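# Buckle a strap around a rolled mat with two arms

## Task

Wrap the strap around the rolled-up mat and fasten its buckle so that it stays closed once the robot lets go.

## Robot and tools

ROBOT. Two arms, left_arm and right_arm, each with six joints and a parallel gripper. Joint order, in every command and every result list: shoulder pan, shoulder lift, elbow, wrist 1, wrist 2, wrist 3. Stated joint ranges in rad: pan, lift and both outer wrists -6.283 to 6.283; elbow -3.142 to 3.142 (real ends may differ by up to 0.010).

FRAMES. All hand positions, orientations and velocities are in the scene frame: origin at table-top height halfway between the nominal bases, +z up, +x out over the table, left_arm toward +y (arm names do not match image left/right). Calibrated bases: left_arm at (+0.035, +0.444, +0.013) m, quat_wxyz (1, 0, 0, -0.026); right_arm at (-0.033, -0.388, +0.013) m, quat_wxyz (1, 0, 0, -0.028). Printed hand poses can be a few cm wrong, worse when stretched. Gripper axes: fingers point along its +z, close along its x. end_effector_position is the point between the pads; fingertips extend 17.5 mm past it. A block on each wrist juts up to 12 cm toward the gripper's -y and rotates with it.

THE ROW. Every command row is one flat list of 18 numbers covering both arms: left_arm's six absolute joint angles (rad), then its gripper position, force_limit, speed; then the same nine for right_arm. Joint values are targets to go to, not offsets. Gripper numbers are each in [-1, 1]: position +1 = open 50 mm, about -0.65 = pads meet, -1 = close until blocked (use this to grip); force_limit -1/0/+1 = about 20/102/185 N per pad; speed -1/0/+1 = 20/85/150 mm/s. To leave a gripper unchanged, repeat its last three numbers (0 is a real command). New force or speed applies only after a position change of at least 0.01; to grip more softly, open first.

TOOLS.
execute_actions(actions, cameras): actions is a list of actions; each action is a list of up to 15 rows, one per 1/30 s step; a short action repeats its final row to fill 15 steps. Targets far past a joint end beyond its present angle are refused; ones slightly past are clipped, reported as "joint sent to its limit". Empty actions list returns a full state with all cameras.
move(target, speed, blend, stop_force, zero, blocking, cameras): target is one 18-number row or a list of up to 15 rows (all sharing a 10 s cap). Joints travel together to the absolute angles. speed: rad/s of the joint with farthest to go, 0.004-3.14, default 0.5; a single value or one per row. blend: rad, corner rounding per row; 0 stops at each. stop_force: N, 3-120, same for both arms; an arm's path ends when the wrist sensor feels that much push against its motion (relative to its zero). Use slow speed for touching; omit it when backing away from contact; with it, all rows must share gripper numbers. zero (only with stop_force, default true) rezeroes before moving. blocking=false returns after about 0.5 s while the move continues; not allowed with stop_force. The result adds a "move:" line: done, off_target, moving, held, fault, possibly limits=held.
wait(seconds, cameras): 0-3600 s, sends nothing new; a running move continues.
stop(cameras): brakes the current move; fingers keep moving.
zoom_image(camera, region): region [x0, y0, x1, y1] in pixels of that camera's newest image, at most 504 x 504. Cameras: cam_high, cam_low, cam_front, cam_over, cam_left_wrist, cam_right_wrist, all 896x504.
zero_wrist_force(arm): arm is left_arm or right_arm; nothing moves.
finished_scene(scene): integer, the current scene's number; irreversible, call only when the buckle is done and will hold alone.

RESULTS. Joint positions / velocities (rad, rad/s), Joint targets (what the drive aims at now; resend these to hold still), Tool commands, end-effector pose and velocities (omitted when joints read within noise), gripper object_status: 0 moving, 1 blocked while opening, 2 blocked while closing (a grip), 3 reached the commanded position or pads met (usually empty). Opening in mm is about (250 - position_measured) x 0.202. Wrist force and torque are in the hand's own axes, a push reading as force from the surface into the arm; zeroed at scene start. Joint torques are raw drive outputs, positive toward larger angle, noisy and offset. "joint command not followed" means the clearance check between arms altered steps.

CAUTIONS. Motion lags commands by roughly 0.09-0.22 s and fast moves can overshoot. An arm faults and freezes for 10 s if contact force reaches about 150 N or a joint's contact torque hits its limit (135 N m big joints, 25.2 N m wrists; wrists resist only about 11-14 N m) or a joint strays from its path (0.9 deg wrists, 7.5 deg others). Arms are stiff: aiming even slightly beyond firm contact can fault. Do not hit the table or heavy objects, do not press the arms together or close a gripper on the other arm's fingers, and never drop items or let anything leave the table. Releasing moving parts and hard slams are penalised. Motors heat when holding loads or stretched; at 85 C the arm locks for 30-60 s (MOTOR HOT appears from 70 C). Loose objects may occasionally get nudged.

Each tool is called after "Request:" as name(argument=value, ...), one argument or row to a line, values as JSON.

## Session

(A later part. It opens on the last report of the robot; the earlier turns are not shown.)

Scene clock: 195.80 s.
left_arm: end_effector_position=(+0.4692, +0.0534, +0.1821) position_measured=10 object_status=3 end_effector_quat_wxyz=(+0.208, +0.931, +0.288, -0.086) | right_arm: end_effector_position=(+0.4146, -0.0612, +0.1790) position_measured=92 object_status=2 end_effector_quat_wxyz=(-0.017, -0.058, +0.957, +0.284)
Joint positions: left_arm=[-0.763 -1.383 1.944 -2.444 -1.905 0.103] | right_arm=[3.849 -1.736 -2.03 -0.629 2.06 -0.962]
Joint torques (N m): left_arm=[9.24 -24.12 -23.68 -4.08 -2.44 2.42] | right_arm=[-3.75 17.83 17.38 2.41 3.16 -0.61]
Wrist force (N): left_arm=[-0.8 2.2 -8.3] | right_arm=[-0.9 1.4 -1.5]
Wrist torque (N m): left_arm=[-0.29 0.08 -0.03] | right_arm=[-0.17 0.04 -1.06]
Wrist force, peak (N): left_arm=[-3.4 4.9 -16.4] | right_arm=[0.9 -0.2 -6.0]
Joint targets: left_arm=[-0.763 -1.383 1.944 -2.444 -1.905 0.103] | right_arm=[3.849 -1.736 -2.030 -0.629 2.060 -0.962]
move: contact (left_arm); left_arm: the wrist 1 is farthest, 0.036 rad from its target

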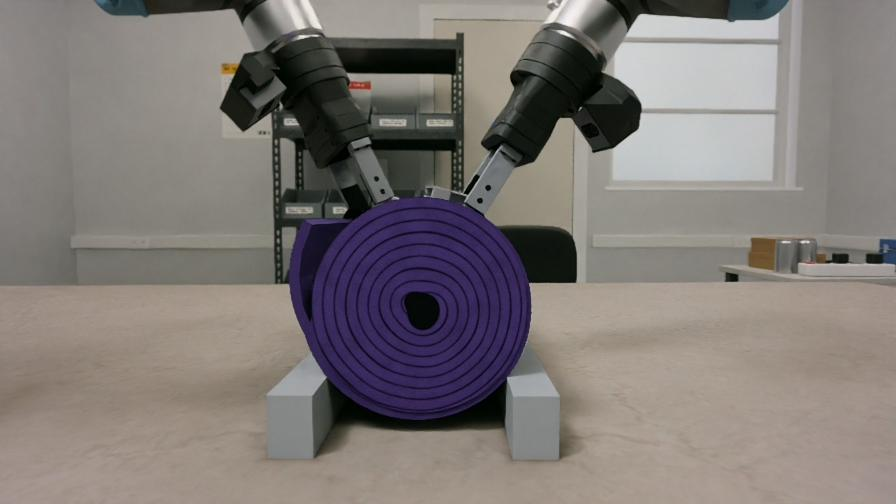

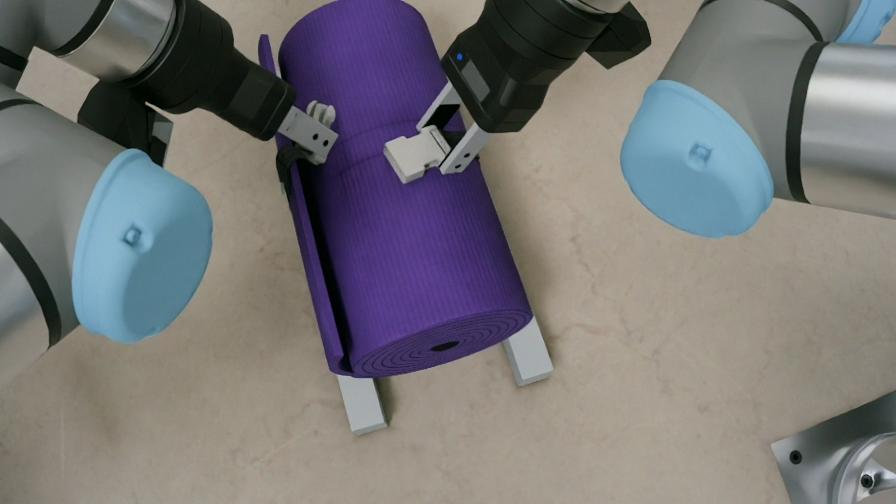

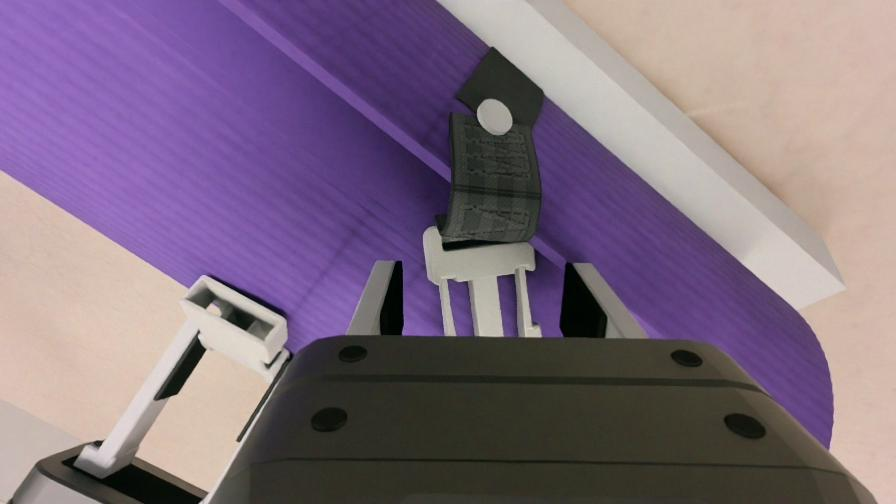

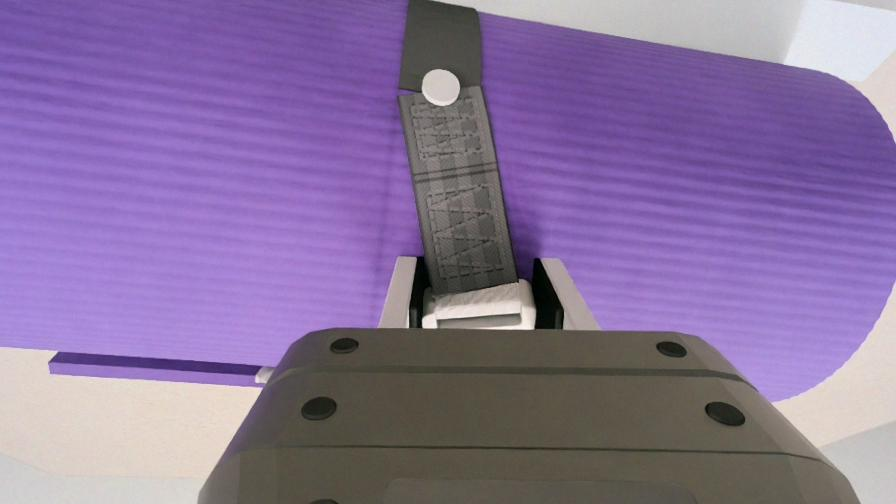

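Request:
move(
  target=[-0.765,-1.3653,1.911,-2.4287,-1.905,0.1013,0.95,1,-1,3.849,-1.736,-2.030,-0.629,2.060,-0.962,-1,1,-1],
  speed=0.1,
)

Request:
move(
  target=[-0.777,-1.3345,1.9223,-2.4746,-1.9014,0.0895,0.95,1,-1,3.849,-1.736,-2.030,-0.629,2.060,-0.962,-1,1,-1],
  speed=0.06,
  stop_force=8,
  cameras=["cam_front","cam_over","cam_left_wrist"],
)

Scene clock: 206.33 s.
left_arm: end_effector_position=(+0.4757, +0.0451, +0.1853) position_measured=10 object_status=3 end_effector_quat_wxyz=(+0.207, +0.931, +0.288, -0.086) | right_arm: end_effector_position=(+0.4146, -0.0612, +0.1790) position_measured=92 object_status=2 end_effector_quat_wxyz=(-0.017, -0.058, +0.957, +0.284)
Joint positions: left_arm=[-0.765 -1.365 1.911 -2.428 -1.905 0.101] | right_arm=[3.849 -1.736 -2.03 -0.629 2.06 -0.962]
Joint torques (N m): left_arm=[-5.95 -42.25 -17.33 -5.84 1.14 -2.09] | right_arm=[2.78 23.71 12.84 2.61 3.58 0.52]
Wrist force (N): left_arm=[0.0 -1.9 0.4] | right_arm=[-0.5 1.6 -1.5]
Wrist torque (N m): left_arm=[-0.35 -0.18 -0.10] | right_arm=[-0.15 0.00 -1.06]
Wrist force, peak (N): left_arm=[-1.9 2.4 -9.8] | right_arm=[-0.4 1.8 -1.9]
Joint targets: left_arm=[-0.765 -1.365 1.911 -2.429 -1.905 0.101] | right_arm=[3.849 -1.736 -2.030 -0.629 2.060 -0.962]
move: done

Scene clock: 207.93 s.
left_arm: end_effector_position=(+0.4751, +0.0390, +0.1734) position_measured=10 object_status=3 end_effector_quat_wxyz=(+0.208, +0.931, +0.288, -0.086) | right_arm: end_effector_position=(+0.4146, -0.0612, +0.1790) position_measured=92 object_status=2 end_effector_quat_wxyz=(-0.017, -0.058, +0.957, +0.284)
Joint positions: left_arm=[-0.774 -1.343 1.919 -2.462 -1.902 0.093] | right_arm=[3.849 -1.736 -2.03 -0.629 2.06 -0.962]
Joint torques (N m): left_arm=[8.97 -33.12 -27.25 -4.56 -2.54 2.44] | right_arm=[5.97 26.64 13.07 2.72 3.34 0.68]
Wrist force (N): left_arm=[0.7 -3.1 -8.4] | right_arm=[-0.7 1.5 -1.5]
Wrist torque (N m): left_arm=[-0.40 -0.45 -0.10] | right_arm=[-0.18 0.01 -1.06]
Wrist force, peak (N): left_arm=[0.6 -13.4 -40.2] | right_arm=[-0.2 1.9 -2.0]
Joint targets: left_arm=[-0.774 -1.343 1.919 -2.462 -1.902 0.093] | right_arm=[3.849 -1.736 -2.030 -0.629 2.060 -0.962]
move: contact (left_arm); left_arm: the wrist 1 is farthest, 0.012 rad from its target

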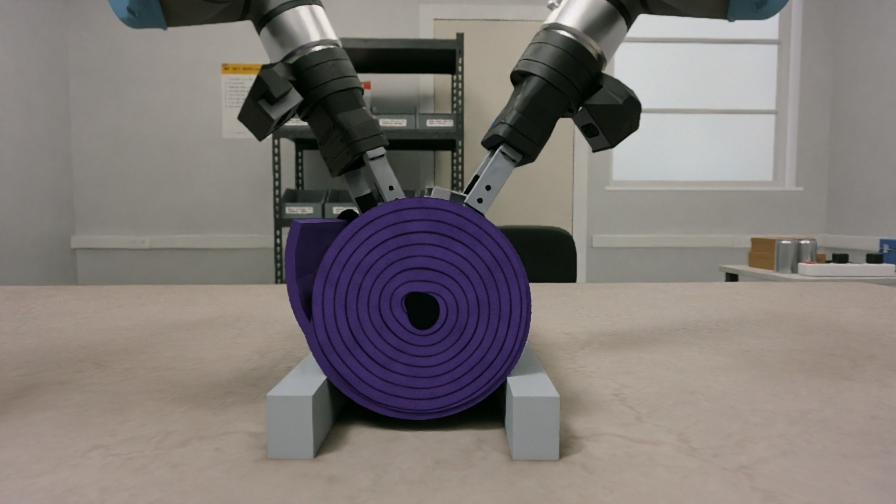

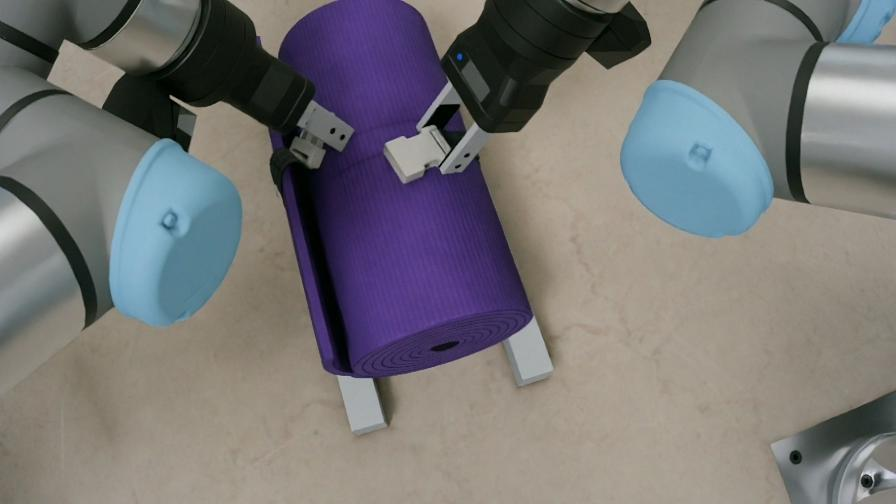

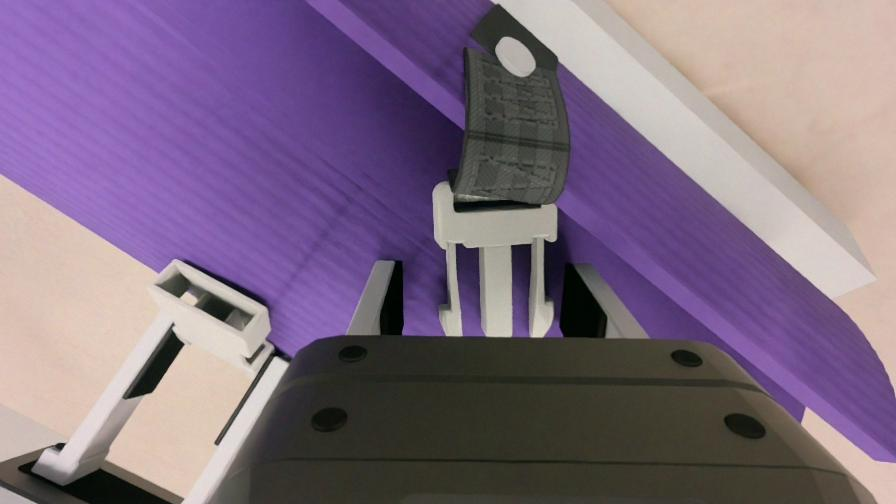

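Request:
move(
  target=[-0.7618,-1.3675,1.966,-2.4814,-1.9059,0.1044,0.95,1,-1,3.849,-1.736,-2.030,-0.629,2.060,-0.962,-1,1,-1],
  speed=0.05,
  stop_force=20,
  cameras=["cam_front","cam_over","cam_left_wrist"],
)

Scene clock: 217.80 s.
left_arm: end_effector_position=(+0.4685, +0.0552, +0.1682) position_measured=10 object_status=3 end_effector_quat_wxyz=(+0.208, +0.931, +0.288, -0.086) | right_arm: end_effector_position=(+0.4146, -0.0612, +0.1790) position_measured=92 object_status=2 end_effector_quat_wxyz=(-0.017, -0.058, +0.957, +0.284)
Joint positions: left_arm=[-0.762 -1.368 1.966 -2.481 -1.906 0.104] | right_arm=[3.849 -1.736 -2.03 -0.629 2.06 -0.962]
Joint torques (N m): left_arm=[-8.11 -26.82 -28.06 -0.8 0.1 -2.5] | right_arm=[6.62 34.75 12.97 3.18 2.85 0.57]
Wrist force (N): left_arm=[-0.3 -1.5 0.2] | right_arm=[-0.5 1.6 -1.7]
Wrist torque (N m): left_arm=[-0.34 -0.19 -0.21] | right_arm=[-0.17 -0.01 -1.05]
Wrist force, peak (N): left_arm=[-0.3 -3.0 -9.6] | right_arm=[-0.5 2.1 -1.9]
Joint targets: left_arm=[-0.762 -1.367 1.966 -2.481 -1.906 0.104] | right_arm=[3.849 -1.736 -2.030 -0.629 2.060 -0.962]
move: done

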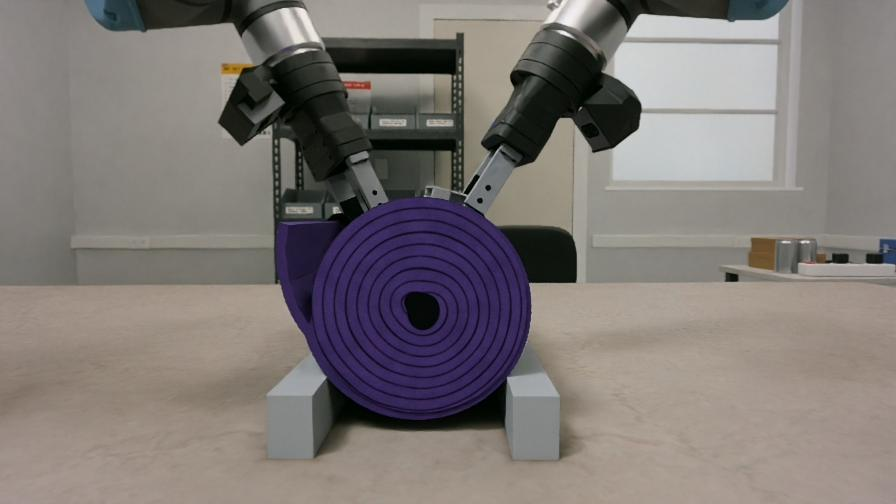

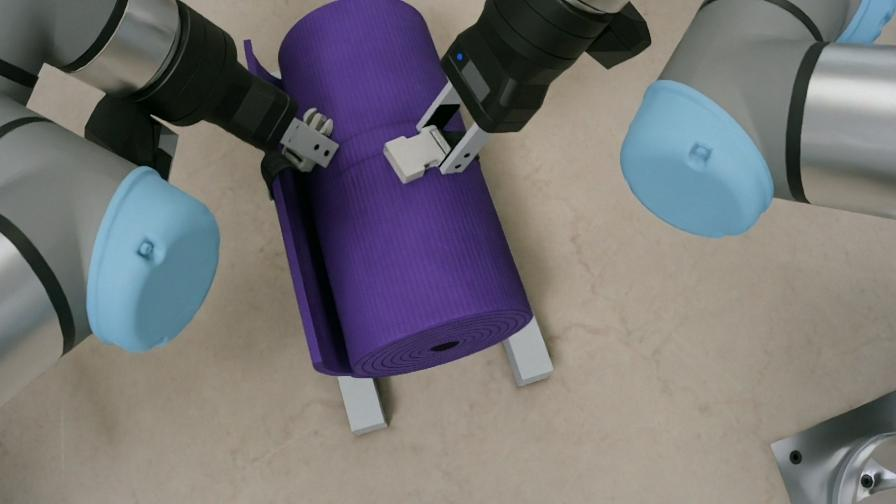

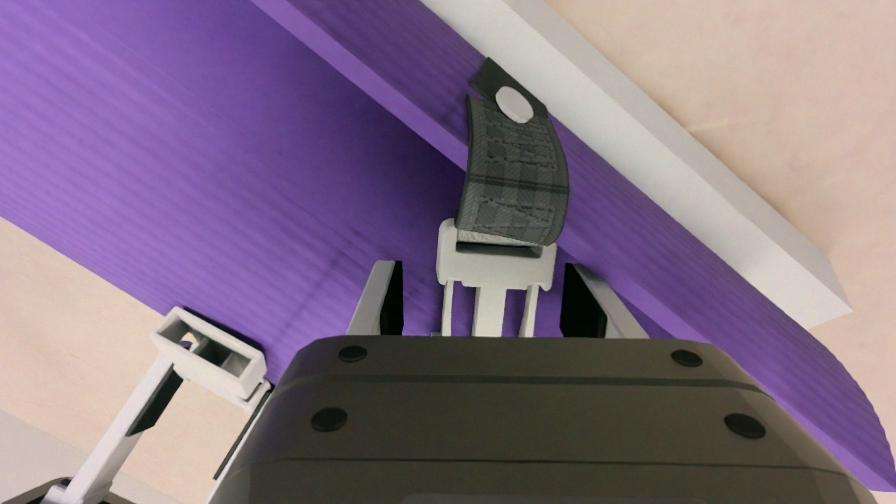

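Request:
move(
  target=[-0.7517,-1.3798,1.9968,-2.4964,-1.909,0.1147,0.95,1,-1,3.849,-1.736,-2.030,-0.629,2.060,-0.962,-1,1,-1],
  speed=0.05,
  stop_force=20,
  cameras=["cam_front","cam_over","cam_left_wrist"],
)

Scene clock: 226.40 s.
left_arm: end_effector_position=(+0.4648, +0.0663, +0.1630) position_measured=10 object_status=3 end_effector_quat_wxyz=(+0.208, +0.931, +0.288, -0.086) | right_arm: end_effector_position=(+0.4146, -0.0612, +0.1790) position_measured=92 object_status=2 end_effector_quat_wxyz=(-0.017, -0.058, +0.957, +0.284)
Joint positions: left_arm=[-0.752 -1.38 1.997 -2.496 -1.909 0.115] | right_arm=[3.849 -1.736 -2.03 -0.629 2.06 -0.962]
Joint torques (N m): left_arm=[-8.41 -25.87 -27.89 -0.73 0.85 -2.6] | right_arm=[6.74 35.72 13.19 3.47 2.38 0.58]
Wrist force (N): left_arm=[-0.1 -1.0 0.5] | right_arm=[-0.7 1.7 -1.7]
Wrist torque (N m): left_arm=[-0.34 -0.20 -0.20] | right_arm=[-0.15 0.02 -1.06]
Wrist force, peak (N): left_arm=[-0.4 -1.9 0.1] | right_arm=[-0.8 1.8 -2.0]
Joint targets: left_arm=[-0.752 -1.380 1.997 -2.496 -1.909 0.115] | right_arm=[3.849 -1.736 -2.030 -0.629 2.060 -0.962]
move: done

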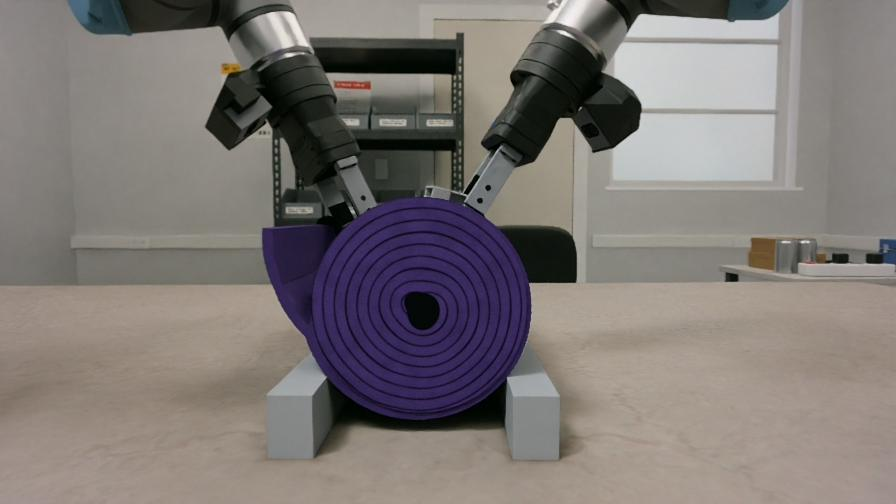

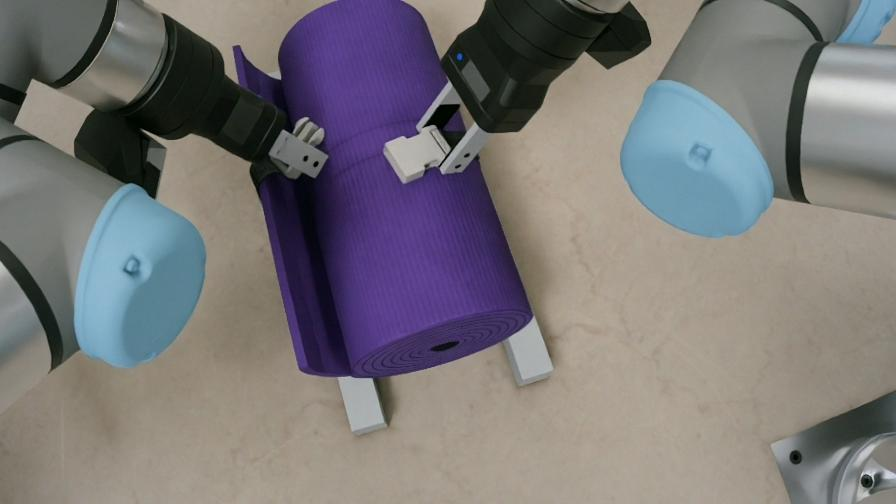

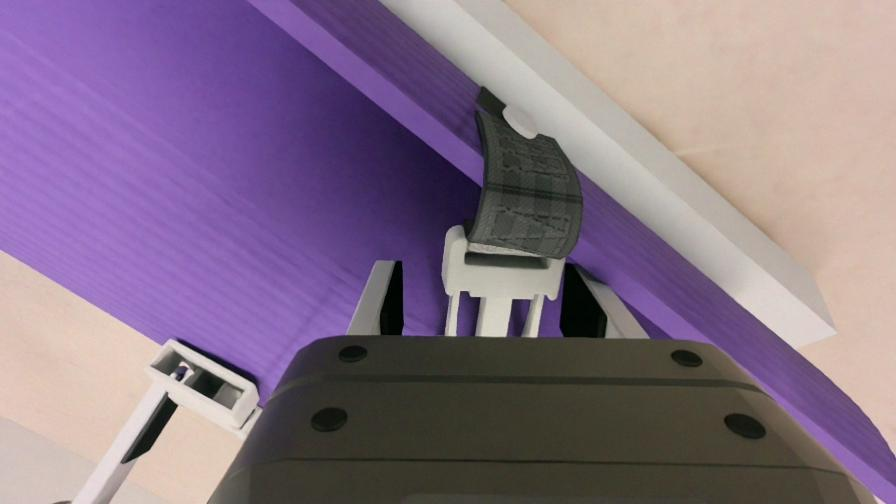

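Request:
move(
  target=[-0.7517,-1.3798,1.9968,-2.4964,-1.909,0.1147,-1,0.5,-1,3.849,-1.736,-2.030,-0.629,2.060,-0.962,-1,1,-1],
  cameras=["cam_front","cam_over","cam_left_wrist"],
)

Scene clock: 232.03 s.
left_arm: end_effector_position=(+0.4648, +0.0663, +0.1630) position_measured=97 object_status=2 end_effector_quat_wxyz=(+0.208, +0.931, +0.288, -0.086) | right_arm: end_effector_position=(+0.4146, -0.0612, +0.1790) position_measured=92 object_status=2 end_effector_quat_wxyz=(-0.017, -0.058, +0.957, +0.284)
Joint positions: left_arm=[-0.752 -1.38 1.997 -2.496 -1.909 0.115] | right_arm=[3.849 -1.736 -2.03 -0.629 2.06 -0.962]
Joint torques (N m): left_arm=[-9.27 -25.59 -28.15 -0.82 1.12 -2.41] | right_arm=[6.34 36.08 13.28 3.75 1.92 0.49]
Wrist force (N): left_arm=[-0.3 -1.2 0.3] | right_arm=[-0.6 1.7 -1.9]
Wrist torque (N m): left_arm=[-0.34 -0.17 -0.20] | right_arm=[-0.15 0.01 -1.06]
Wrist force, peak (N): left_arm=[0.1 -1.3 0.7] | right_arm=[-0.6 1.9 -2.0]
Joint targets: left_arm=[-0.752 -1.380 1.997 -2.496 -1.909 0.115] | right_arm=[3.849 -1.736 -2.030 -0.629 2.060 -0.962]
move: done

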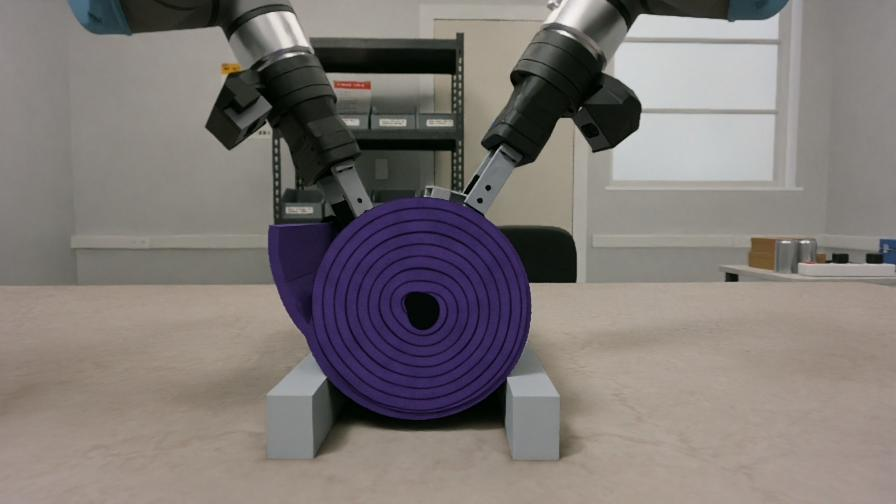

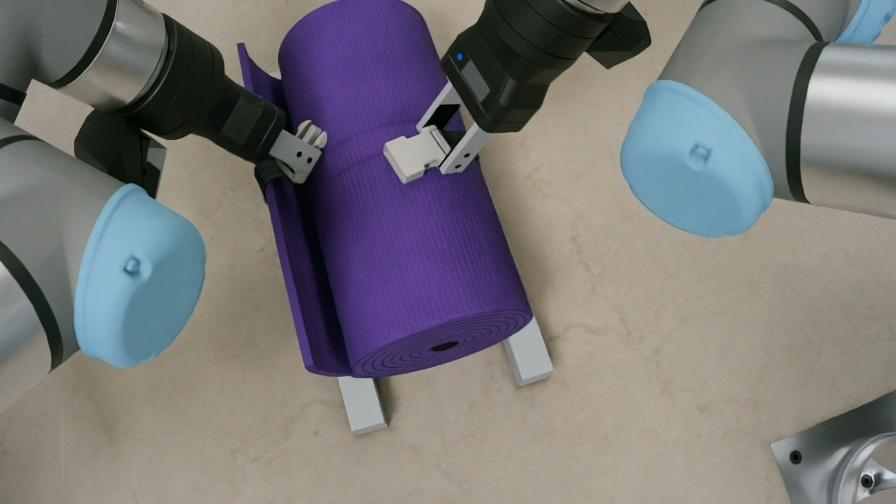

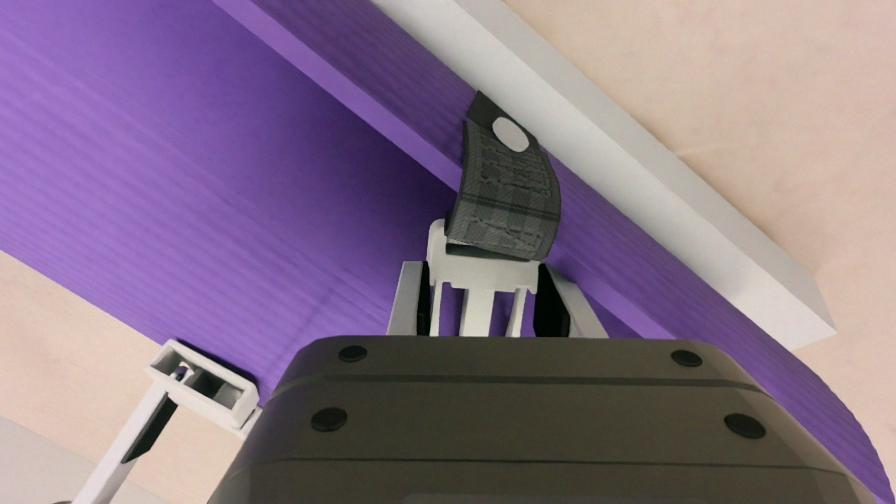

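Request:
move(
  target=[
    [-0.7344,-1.4229,1.9781,-2.4288,-1.9142,0.1325,-1,0.5,-1,3.849,-1.736,-2.030,-0.629,2.060,-0.962,-1,1,-1],
    [-0.9152,-1.4581,1.844,-2.0914,-1.6822,0.6871,-1,0.5,-1,3.849,-1.736,-2.030,-0.629,2.060,-0.962,-1,1,-1],
  ],
  speed=0.15,
  stop_force=15,
  blend=0.02,
  cameras=["cam_front","cam_over","cam_left_wrist"],
)

Scene clock: 257.53 s.
left_arm: end_effector_position=(+0.4304, +0.0547, +0.2081) position_measured=97 object_status=2 end_effector_quat_wxyz=(+0.087, +0.995, -0.045, -0.004) | right_arm: end_effector_position=(+0.4146, -0.0612, +0.1790) position_measured=92 object_status=2 end_effector_quat_wxyz=(-0.017, -0.058, +0.957, +0.284)
Joint positions: left_arm=[-0.915 -1.458 1.844 -2.091 -1.682 0.687] | right_arm=[3.849 -1.736 -2.03 -0.629 2.06 -0.962]
Joint torques (N m): left_arm=[11.3 -28.61 -16.37 -5.88 -2.07 -2.65] | right_arm=[6.01 36.17 13.98 4.34 1.17 0.37]
Wrist force (N): left_arm=[0.4 -1.6 0.1] | right_arm=[-0.9 1.6 -1.6]
Wrist torque (N m): left_arm=[-0.33 -0.30 -0.07] | right_arm=[-0.13 0.04 -1.05]
Wrist force, peak (N): left_arm=[-0.5 -1.5 1.5] | right_arm=[-0.7 2.0 -2.0]
Joint targets: left_arm=[-0.915 -1.458 1.844 -2.091 -1.682 0.687] | right_arm=[3.849 -1.736 -2.030 -0.629 2.060 -0.962]
move: done

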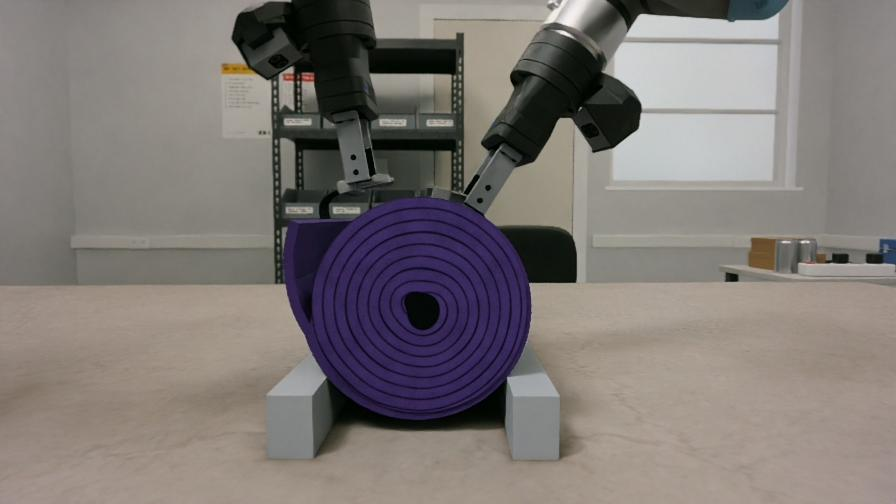

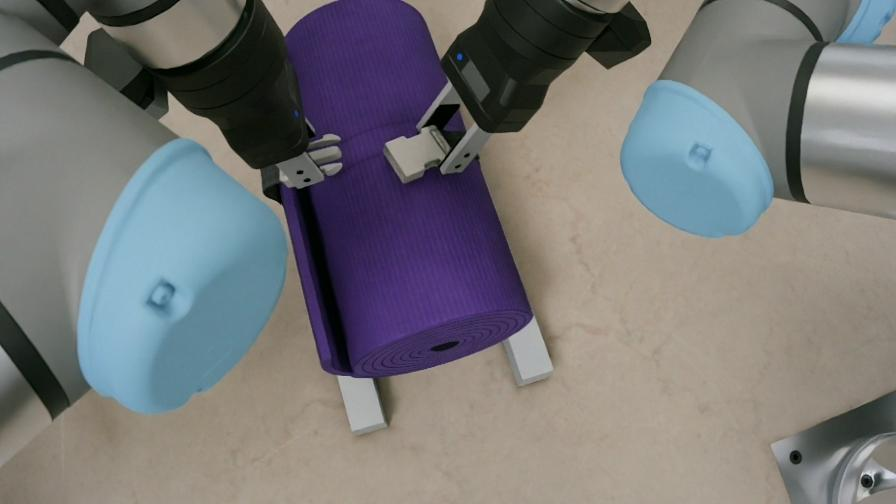

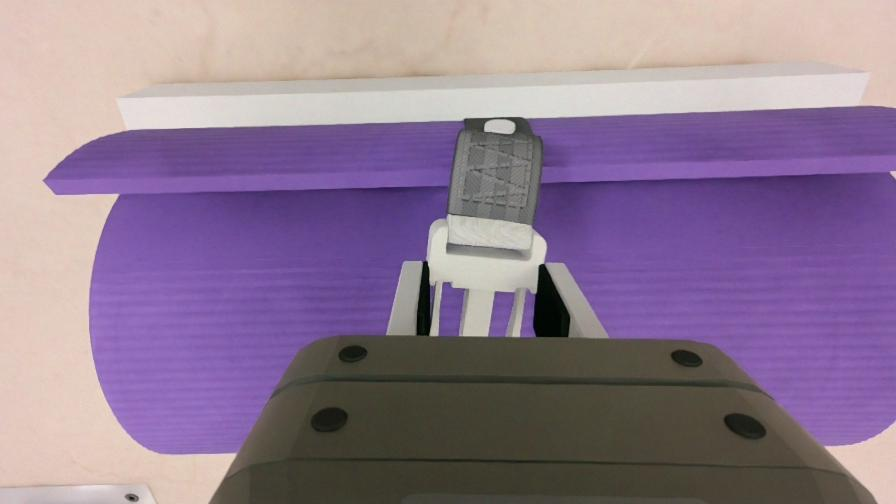

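Request:
zoom_image(
  camera="cam_front",
  region=[320, 160, 510, 230],
)

Request:
zoom_image(
  camera="cam_over",
  region=[250, 110, 500, 210],
)

Scaled by 2.653.

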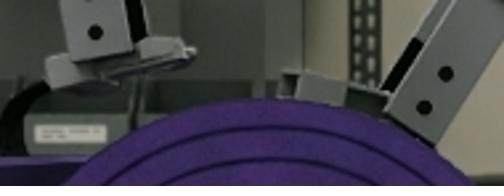

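Scaled by 2.016.

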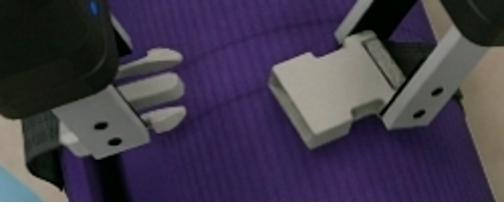

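Request:
move(
  target=[
    [-0.9152,-1.4581,1.844,-2.0914,-1.6822,0.6871,-1,0.5,-1,3.8341,-1.7109,-2.0189,-0.6728,2.0645,-0.9782,-1,1,-1],
    [-0.979,-1.3915,1.7324,-1.9117,-1.5708,0.6311,-1,0.5,-1,3.9486,-1.6693,-1.943,-0.8285,1.82,-0.7245,-1,1,-1],
  ],
  speed=0.12,
  stop_force=20,
  cameras=["cam_front","cam_over"],
)

Request:
zoom_image(
  camera="cam_front",
  region=[320, 150, 510, 230],
)

Request:
zoom_image(
  camera="cam_over",
  region=[270, 110, 490, 210],
)

Scene clock: 293.93 s.
left_arm: end_effector_position=(+0.4298, +0.0445, +0.2032) position_measured=97 object_status=2 end_effector_quat_wxyz=(+0.000, +0.999, -0.046, +0.000) | right_arm: end_effector_position=(+0.4197, -0.0602, +0.2051) position_measured=92 object_status=2 end_effector_quat_wxyz=(+0.006, +0.030, +0.983, +0.182)
Joint positions: left_arm=[-0.979 -1.391 1.732 -1.912 -1.571 0.631] | right_arm=[3.949 -1.669 -1.943 -0.828 1.82 -0.725]
Joint torques (N m): left_arm=[11.03 -44.6 -18.14 -5.76 -1.93 2.53] | right_arm=[-7.4 16.83 13.92 4.17 3.29 -0.12]
Wrist force (N): left_arm=[0.1 -1.4 1.1] | right_arm=[-0.2 0.5 -0.6]
Wrist torque (N m): left_arm=[-0.28 -0.28 0.03] | right_arm=[-0.18 -0.05 -0.97]
Wrist force, peak (N): left_arm=[0.7 -1.5 2.1] | right_arm=[-1.6 -4.1 3.3]
Joint targets: left_arm=[-0.979 -1.391 1.732 -1.912 -1.571 0.631] | right_arm=[3.949 -1.669 -1.943 -0.829 1.820 -0.725]
move: done

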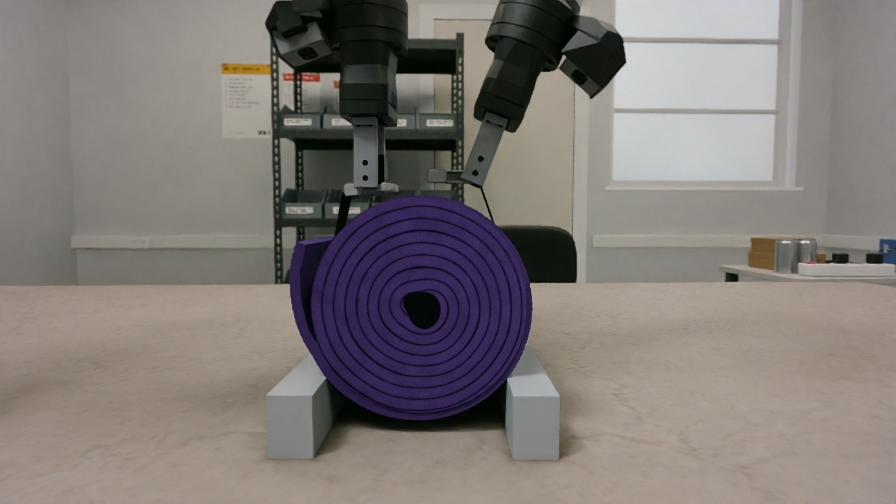

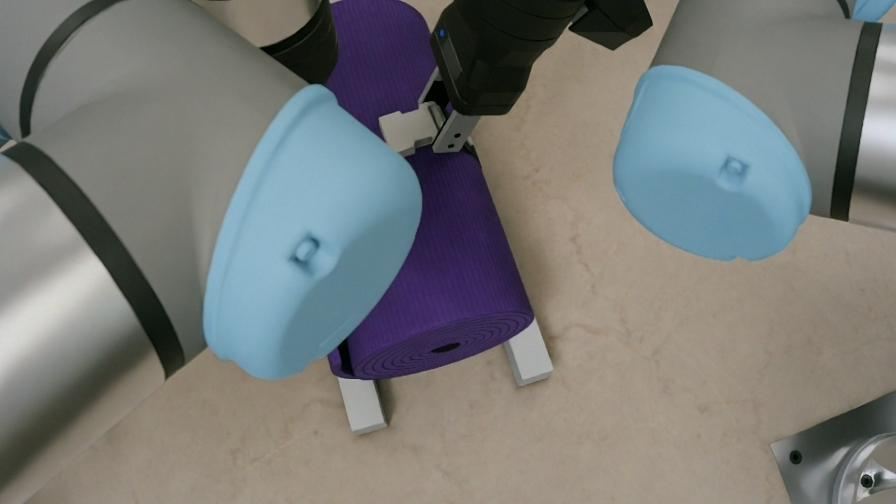

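Scaled by 2.653.

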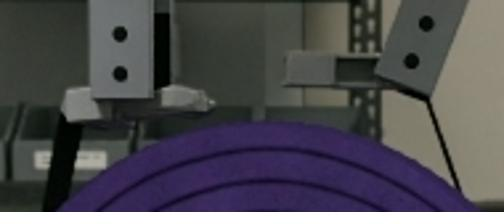

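Scaled by 2.291.

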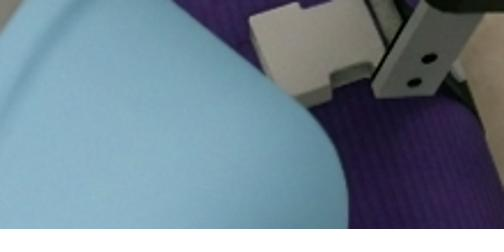

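Request:
move(
  target=[-0.9355,-1.4327,1.8179,-2.0653,-1.6578,0.6696,-1,0.5,-1,4.0176,-1.7144,-1.834,-0.9878,1.7145,-0.677,-1,1,-1],
  speed=0.12,
  stop_force=20,
  cameras=["cam_front","cam_over"],
)

Request:
zoom_image(
  camera="cam_front",
  region=[320, 150, 510, 230],
)

Request:
zoom_image(
  camera="cam_over",
  region=[270, 100, 490, 210],
)

Scene clock: 316.27 s.
left_arm: end_effector_position=(+0.4303, +0.0463, +0.2031) position_measured=97 object_status=2 end_effector_quat_wxyz=(+0.070, +0.997, -0.045, -0.003) | right_arm: end_effector_position=(+0.4221, -0.0412, +0.2057) position_measured=92 object_status=2 end_effector_quat_wxyz=(+0.003, +0.031, +0.993, +0.113)
Joint positions: left_arm=[-0.935 -1.433 1.818 -2.065 -1.658 0.67] | right_arm=[4.018 -1.714 -1.834 -0.988 1.715 -0.677]
Joint torques (N m): left_arm=[-9.94 -26.16 -31.25 -0.87 1.84 -2.69] | right_arm=[-6.25 41.35 16.63 4.02 3.53 -0.87]
Wrist force (N): left_arm=[0.5 -2.0 1.0] | right_arm=[-0.8 -2.7 2.5]
Wrist torque (N m): left_arm=[-0.34 -0.30 -0.13] | right_arm=[-0.21 -0.12 -0.92]
Wrist force, peak (N): left_arm=[0.8 -1.2 2.1] | right_arm=[-1.0 -3.0 2.9]
Joint targets: left_arm=[-0.935 -1.433 1.818 -2.065 -1.658 0.670] | right_arm=[4.018 -1.714 -1.834 -0.988 1.714 -0.677]
move: done

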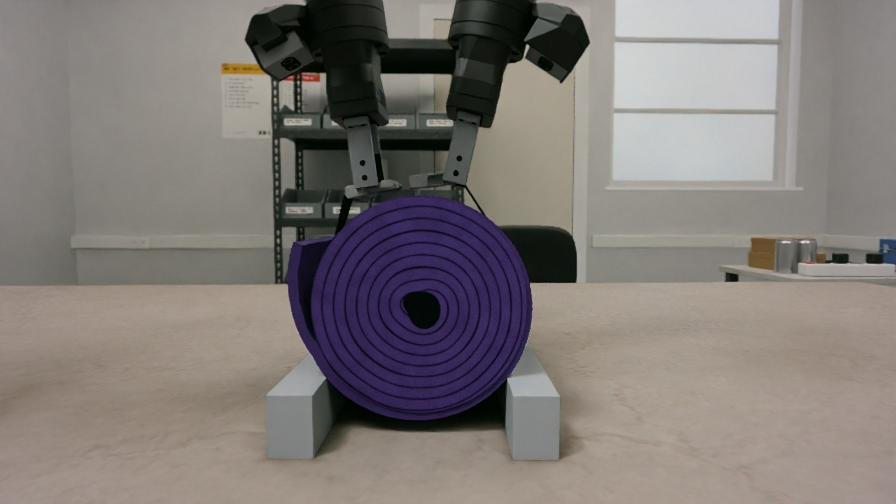

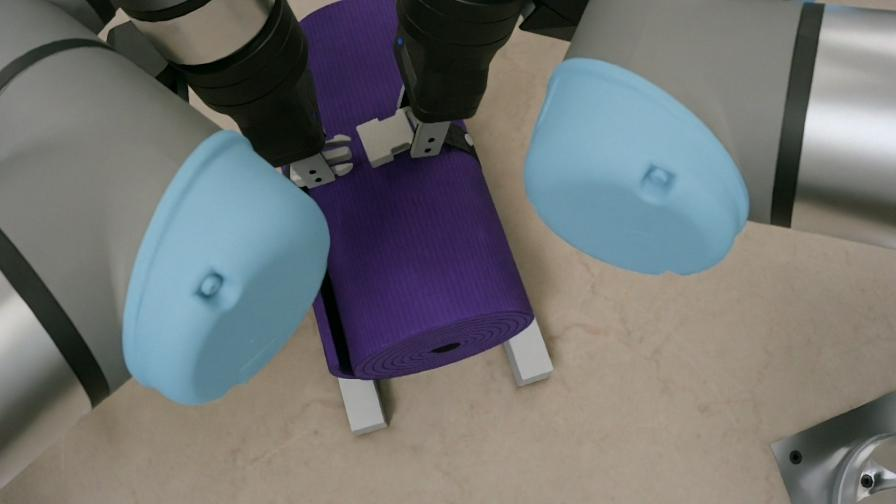

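Scaled by 2.653.

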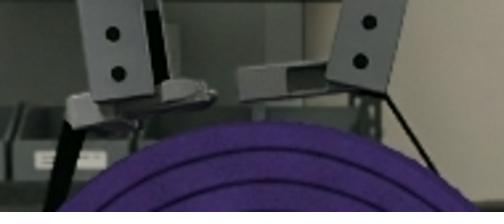

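Scaled by 2.291.

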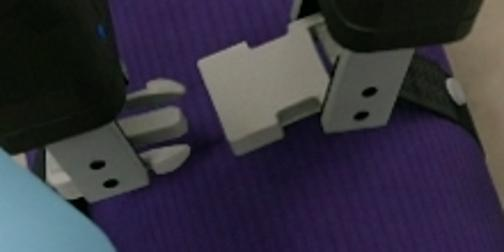

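Request:
move(
  target=[-0.9355,-1.4327,1.8179,-2.0653,-1.6578,0.6196,-1,0.5,-1,4.0251,-1.7077,-1.8471,-0.9809,1.7136,-0.58,-1,1,-1],
  speed=0.1,
  stop_force=20,
  cameras=["cam_front","cam_over"],
)

Request:
zoom_image(
  camera="cam_front",
  region=[320, 160, 450, 220],
)

Request:
zoom_image(
  camera="cam_over",
  region=[290, 100, 450, 200],
)

Scene clock: 338.17 s.
left_arm: end_effector_position=(+0.4303, +0.0463, +0.2031) position_measured=97 object_status=2 end_effector_quat_wxyz=(+0.070, +0.997, -0.020, -0.005) | right_arm: end_effector_position=(+0.4171, -0.0406, +0.2038) position_measured=92 object_status=2 end_effector_quat_wxyz=(-0.002, +0.075, +0.991, +0.113)
Joint positions: left_arm=[-0.936 -1.433 1.818 -2.065 -1.658 0.62] | right_arm=[4.025 -1.708 -1.847 -0.981 1.714 -0.58]
Joint torques (N m): left_arm=[-9.22 -25.45 -31.04 -1.24 1.64 2.52] | right_arm=[-4.66 28.71 32.24 3.18 -1.31 -1.28]
Wrist force (N): left_arm=[0.3 -1.6 0.4] | right_arm=[-1.0 -2.1 0.9]
Wrist torque (N m): left_arm=[-0.28 -0.29 -0.02] | right_arm=[-0.21 -0.15 -0.91]
Wrist force, peak (N): left_arm=[0.8 -2.0 1.2] | right_arm=[-0.8 -3.1 3.0]
Joint targets: left_arm=[-0.935 -1.433 1.818 -2.065 -1.658 0.620] | right_arm=[4.025 -1.708 -1.847 -0.981 1.714 -0.580]
move: done

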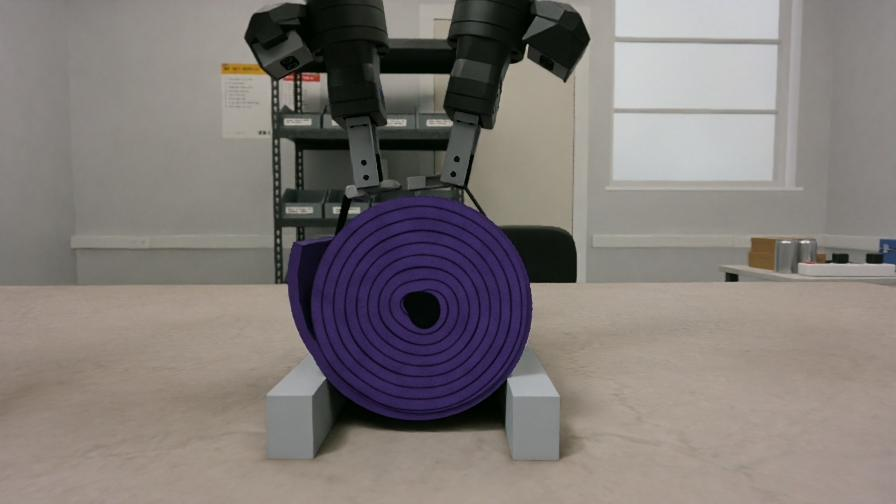

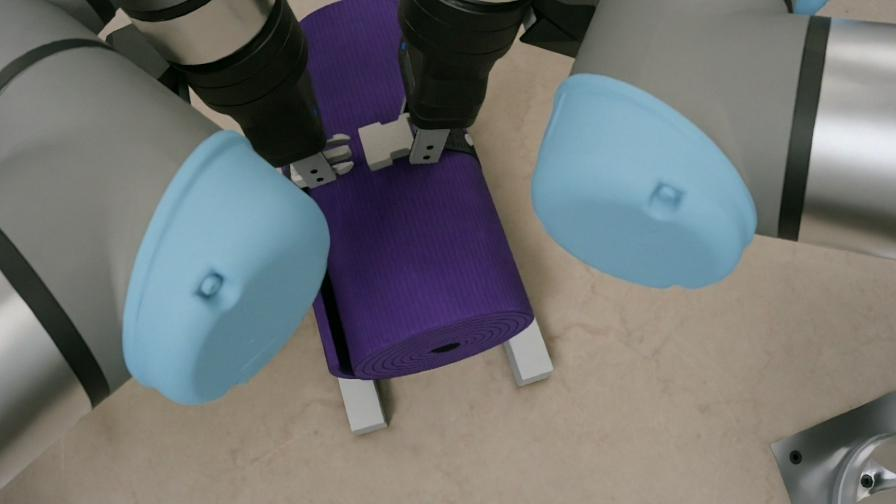

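Scaled by 3.877.

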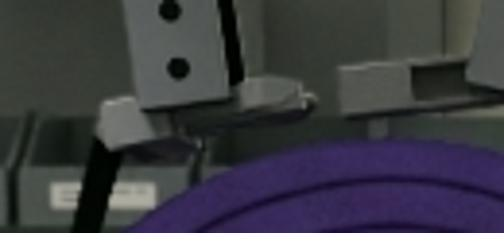

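Scaled by 3.150.

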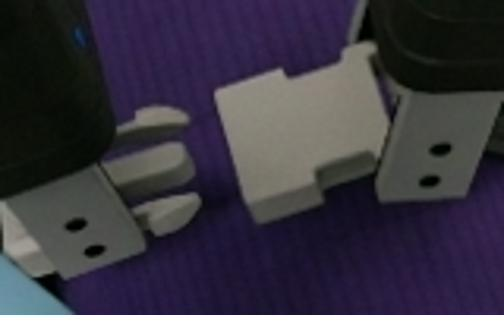

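Request:
move(
  target=[-0.9355,-1.4327,1.8179,-2.0653,-1.6578,0.55,-1,0.5,-1,4.0206,-1.7136,-1.8418,-0.9806,1.7142,-0.558,-1,1,-1],
  speed=0.1,
  stop_force=20,
  cameras=["cam_front","cam_over","cam_right_wrist"],
)

Request:
zoom_image(
  camera="cam_front",
  region=[320, 160, 450, 220],
)

Request:
zoom_image(
  camera="cam_over",
  region=[290, 100, 450, 200],
)

Scene clock: 350.60 s.
left_arm: end_effector_position=(+0.4303, +0.0463, +0.2031) position_measured=97 object_status=2 end_effector_quat_wxyz=(+0.069, +0.997, +0.014, -0.007) | right_arm: end_effector_position=(+0.4202, -0.0409, +0.2032) position_measured=92 object_status=2 end_effector_quat_wxyz=(-0.003, +0.088, +0.990, +0.113)
Joint positions: left_arm=[-0.936 -1.433 1.818 -2.065 -1.658 0.55] | right_arm=[4.021 -1.714 -1.842 -0.981 1.714 -0.558]
Joint torques (N m): left_arm=[-9.77 -26.34 -30.1 -1.4 1.53 2.58] | right_arm=[4.97 35.54 21.3 5.52 3.24 -0.9]
Wrist force (N): left_arm=[0.7 -1.9 0.3] | right_arm=[-0.8 -2.0 0.8]
Wrist torque (N m): left_arm=[-0.32 -0.33 -0.04] | right_arm=[-0.24 -0.15 -0.95]
Wrist force, peak (N): left_arm=[1.0 -1.9 1.3] | right_arm=[-1.9 -2.8 2.5]
Joint targets: left_arm=[-0.935 -1.433 1.818 -2.065 -1.658 0.550] | right_arm=[4.021 -1.714 -1.842 -0.981 1.714 -0.558]
move: done

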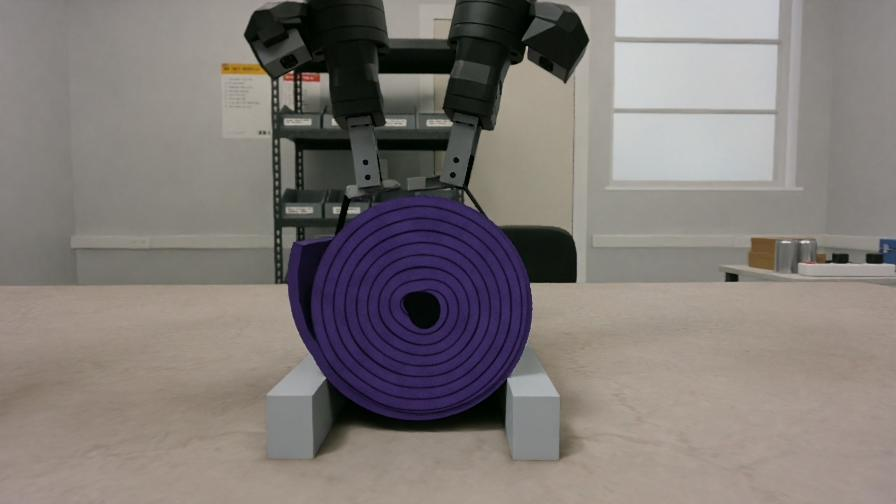

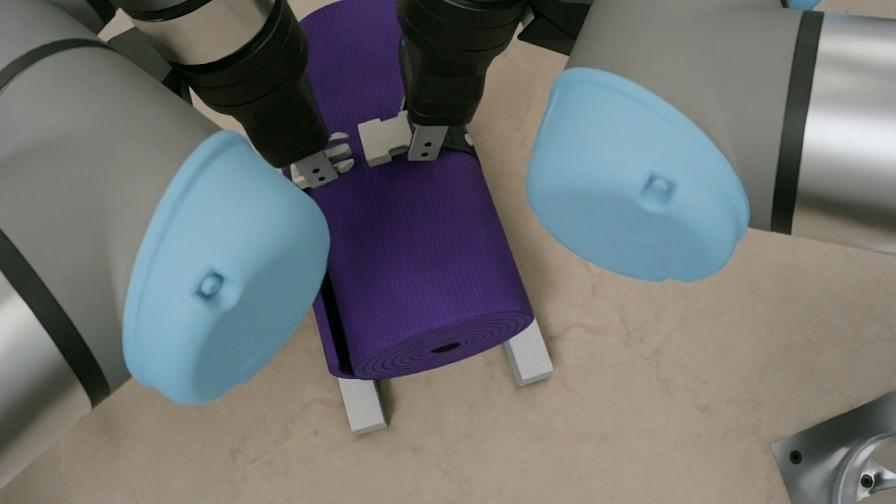

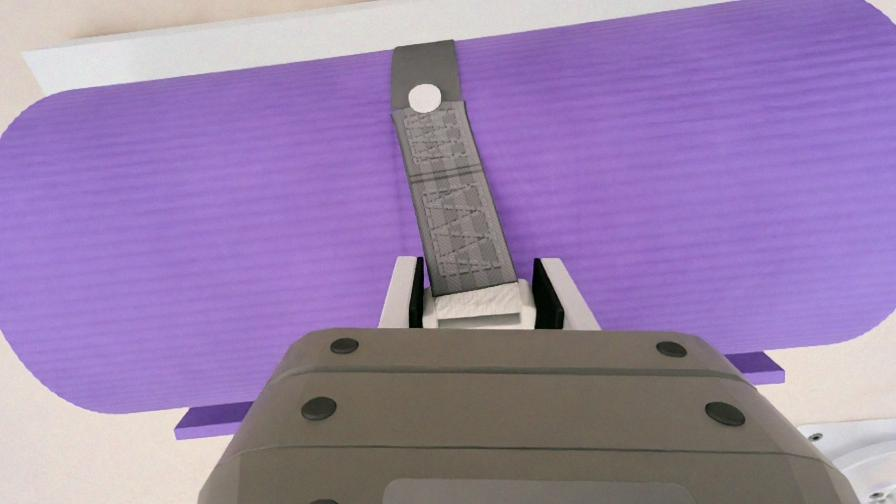

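Scaled by 3.877.

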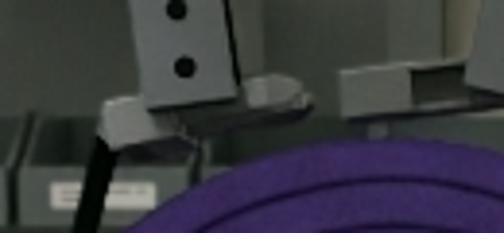

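Scaled by 3.150.

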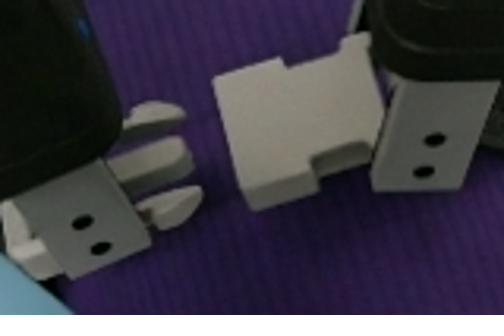

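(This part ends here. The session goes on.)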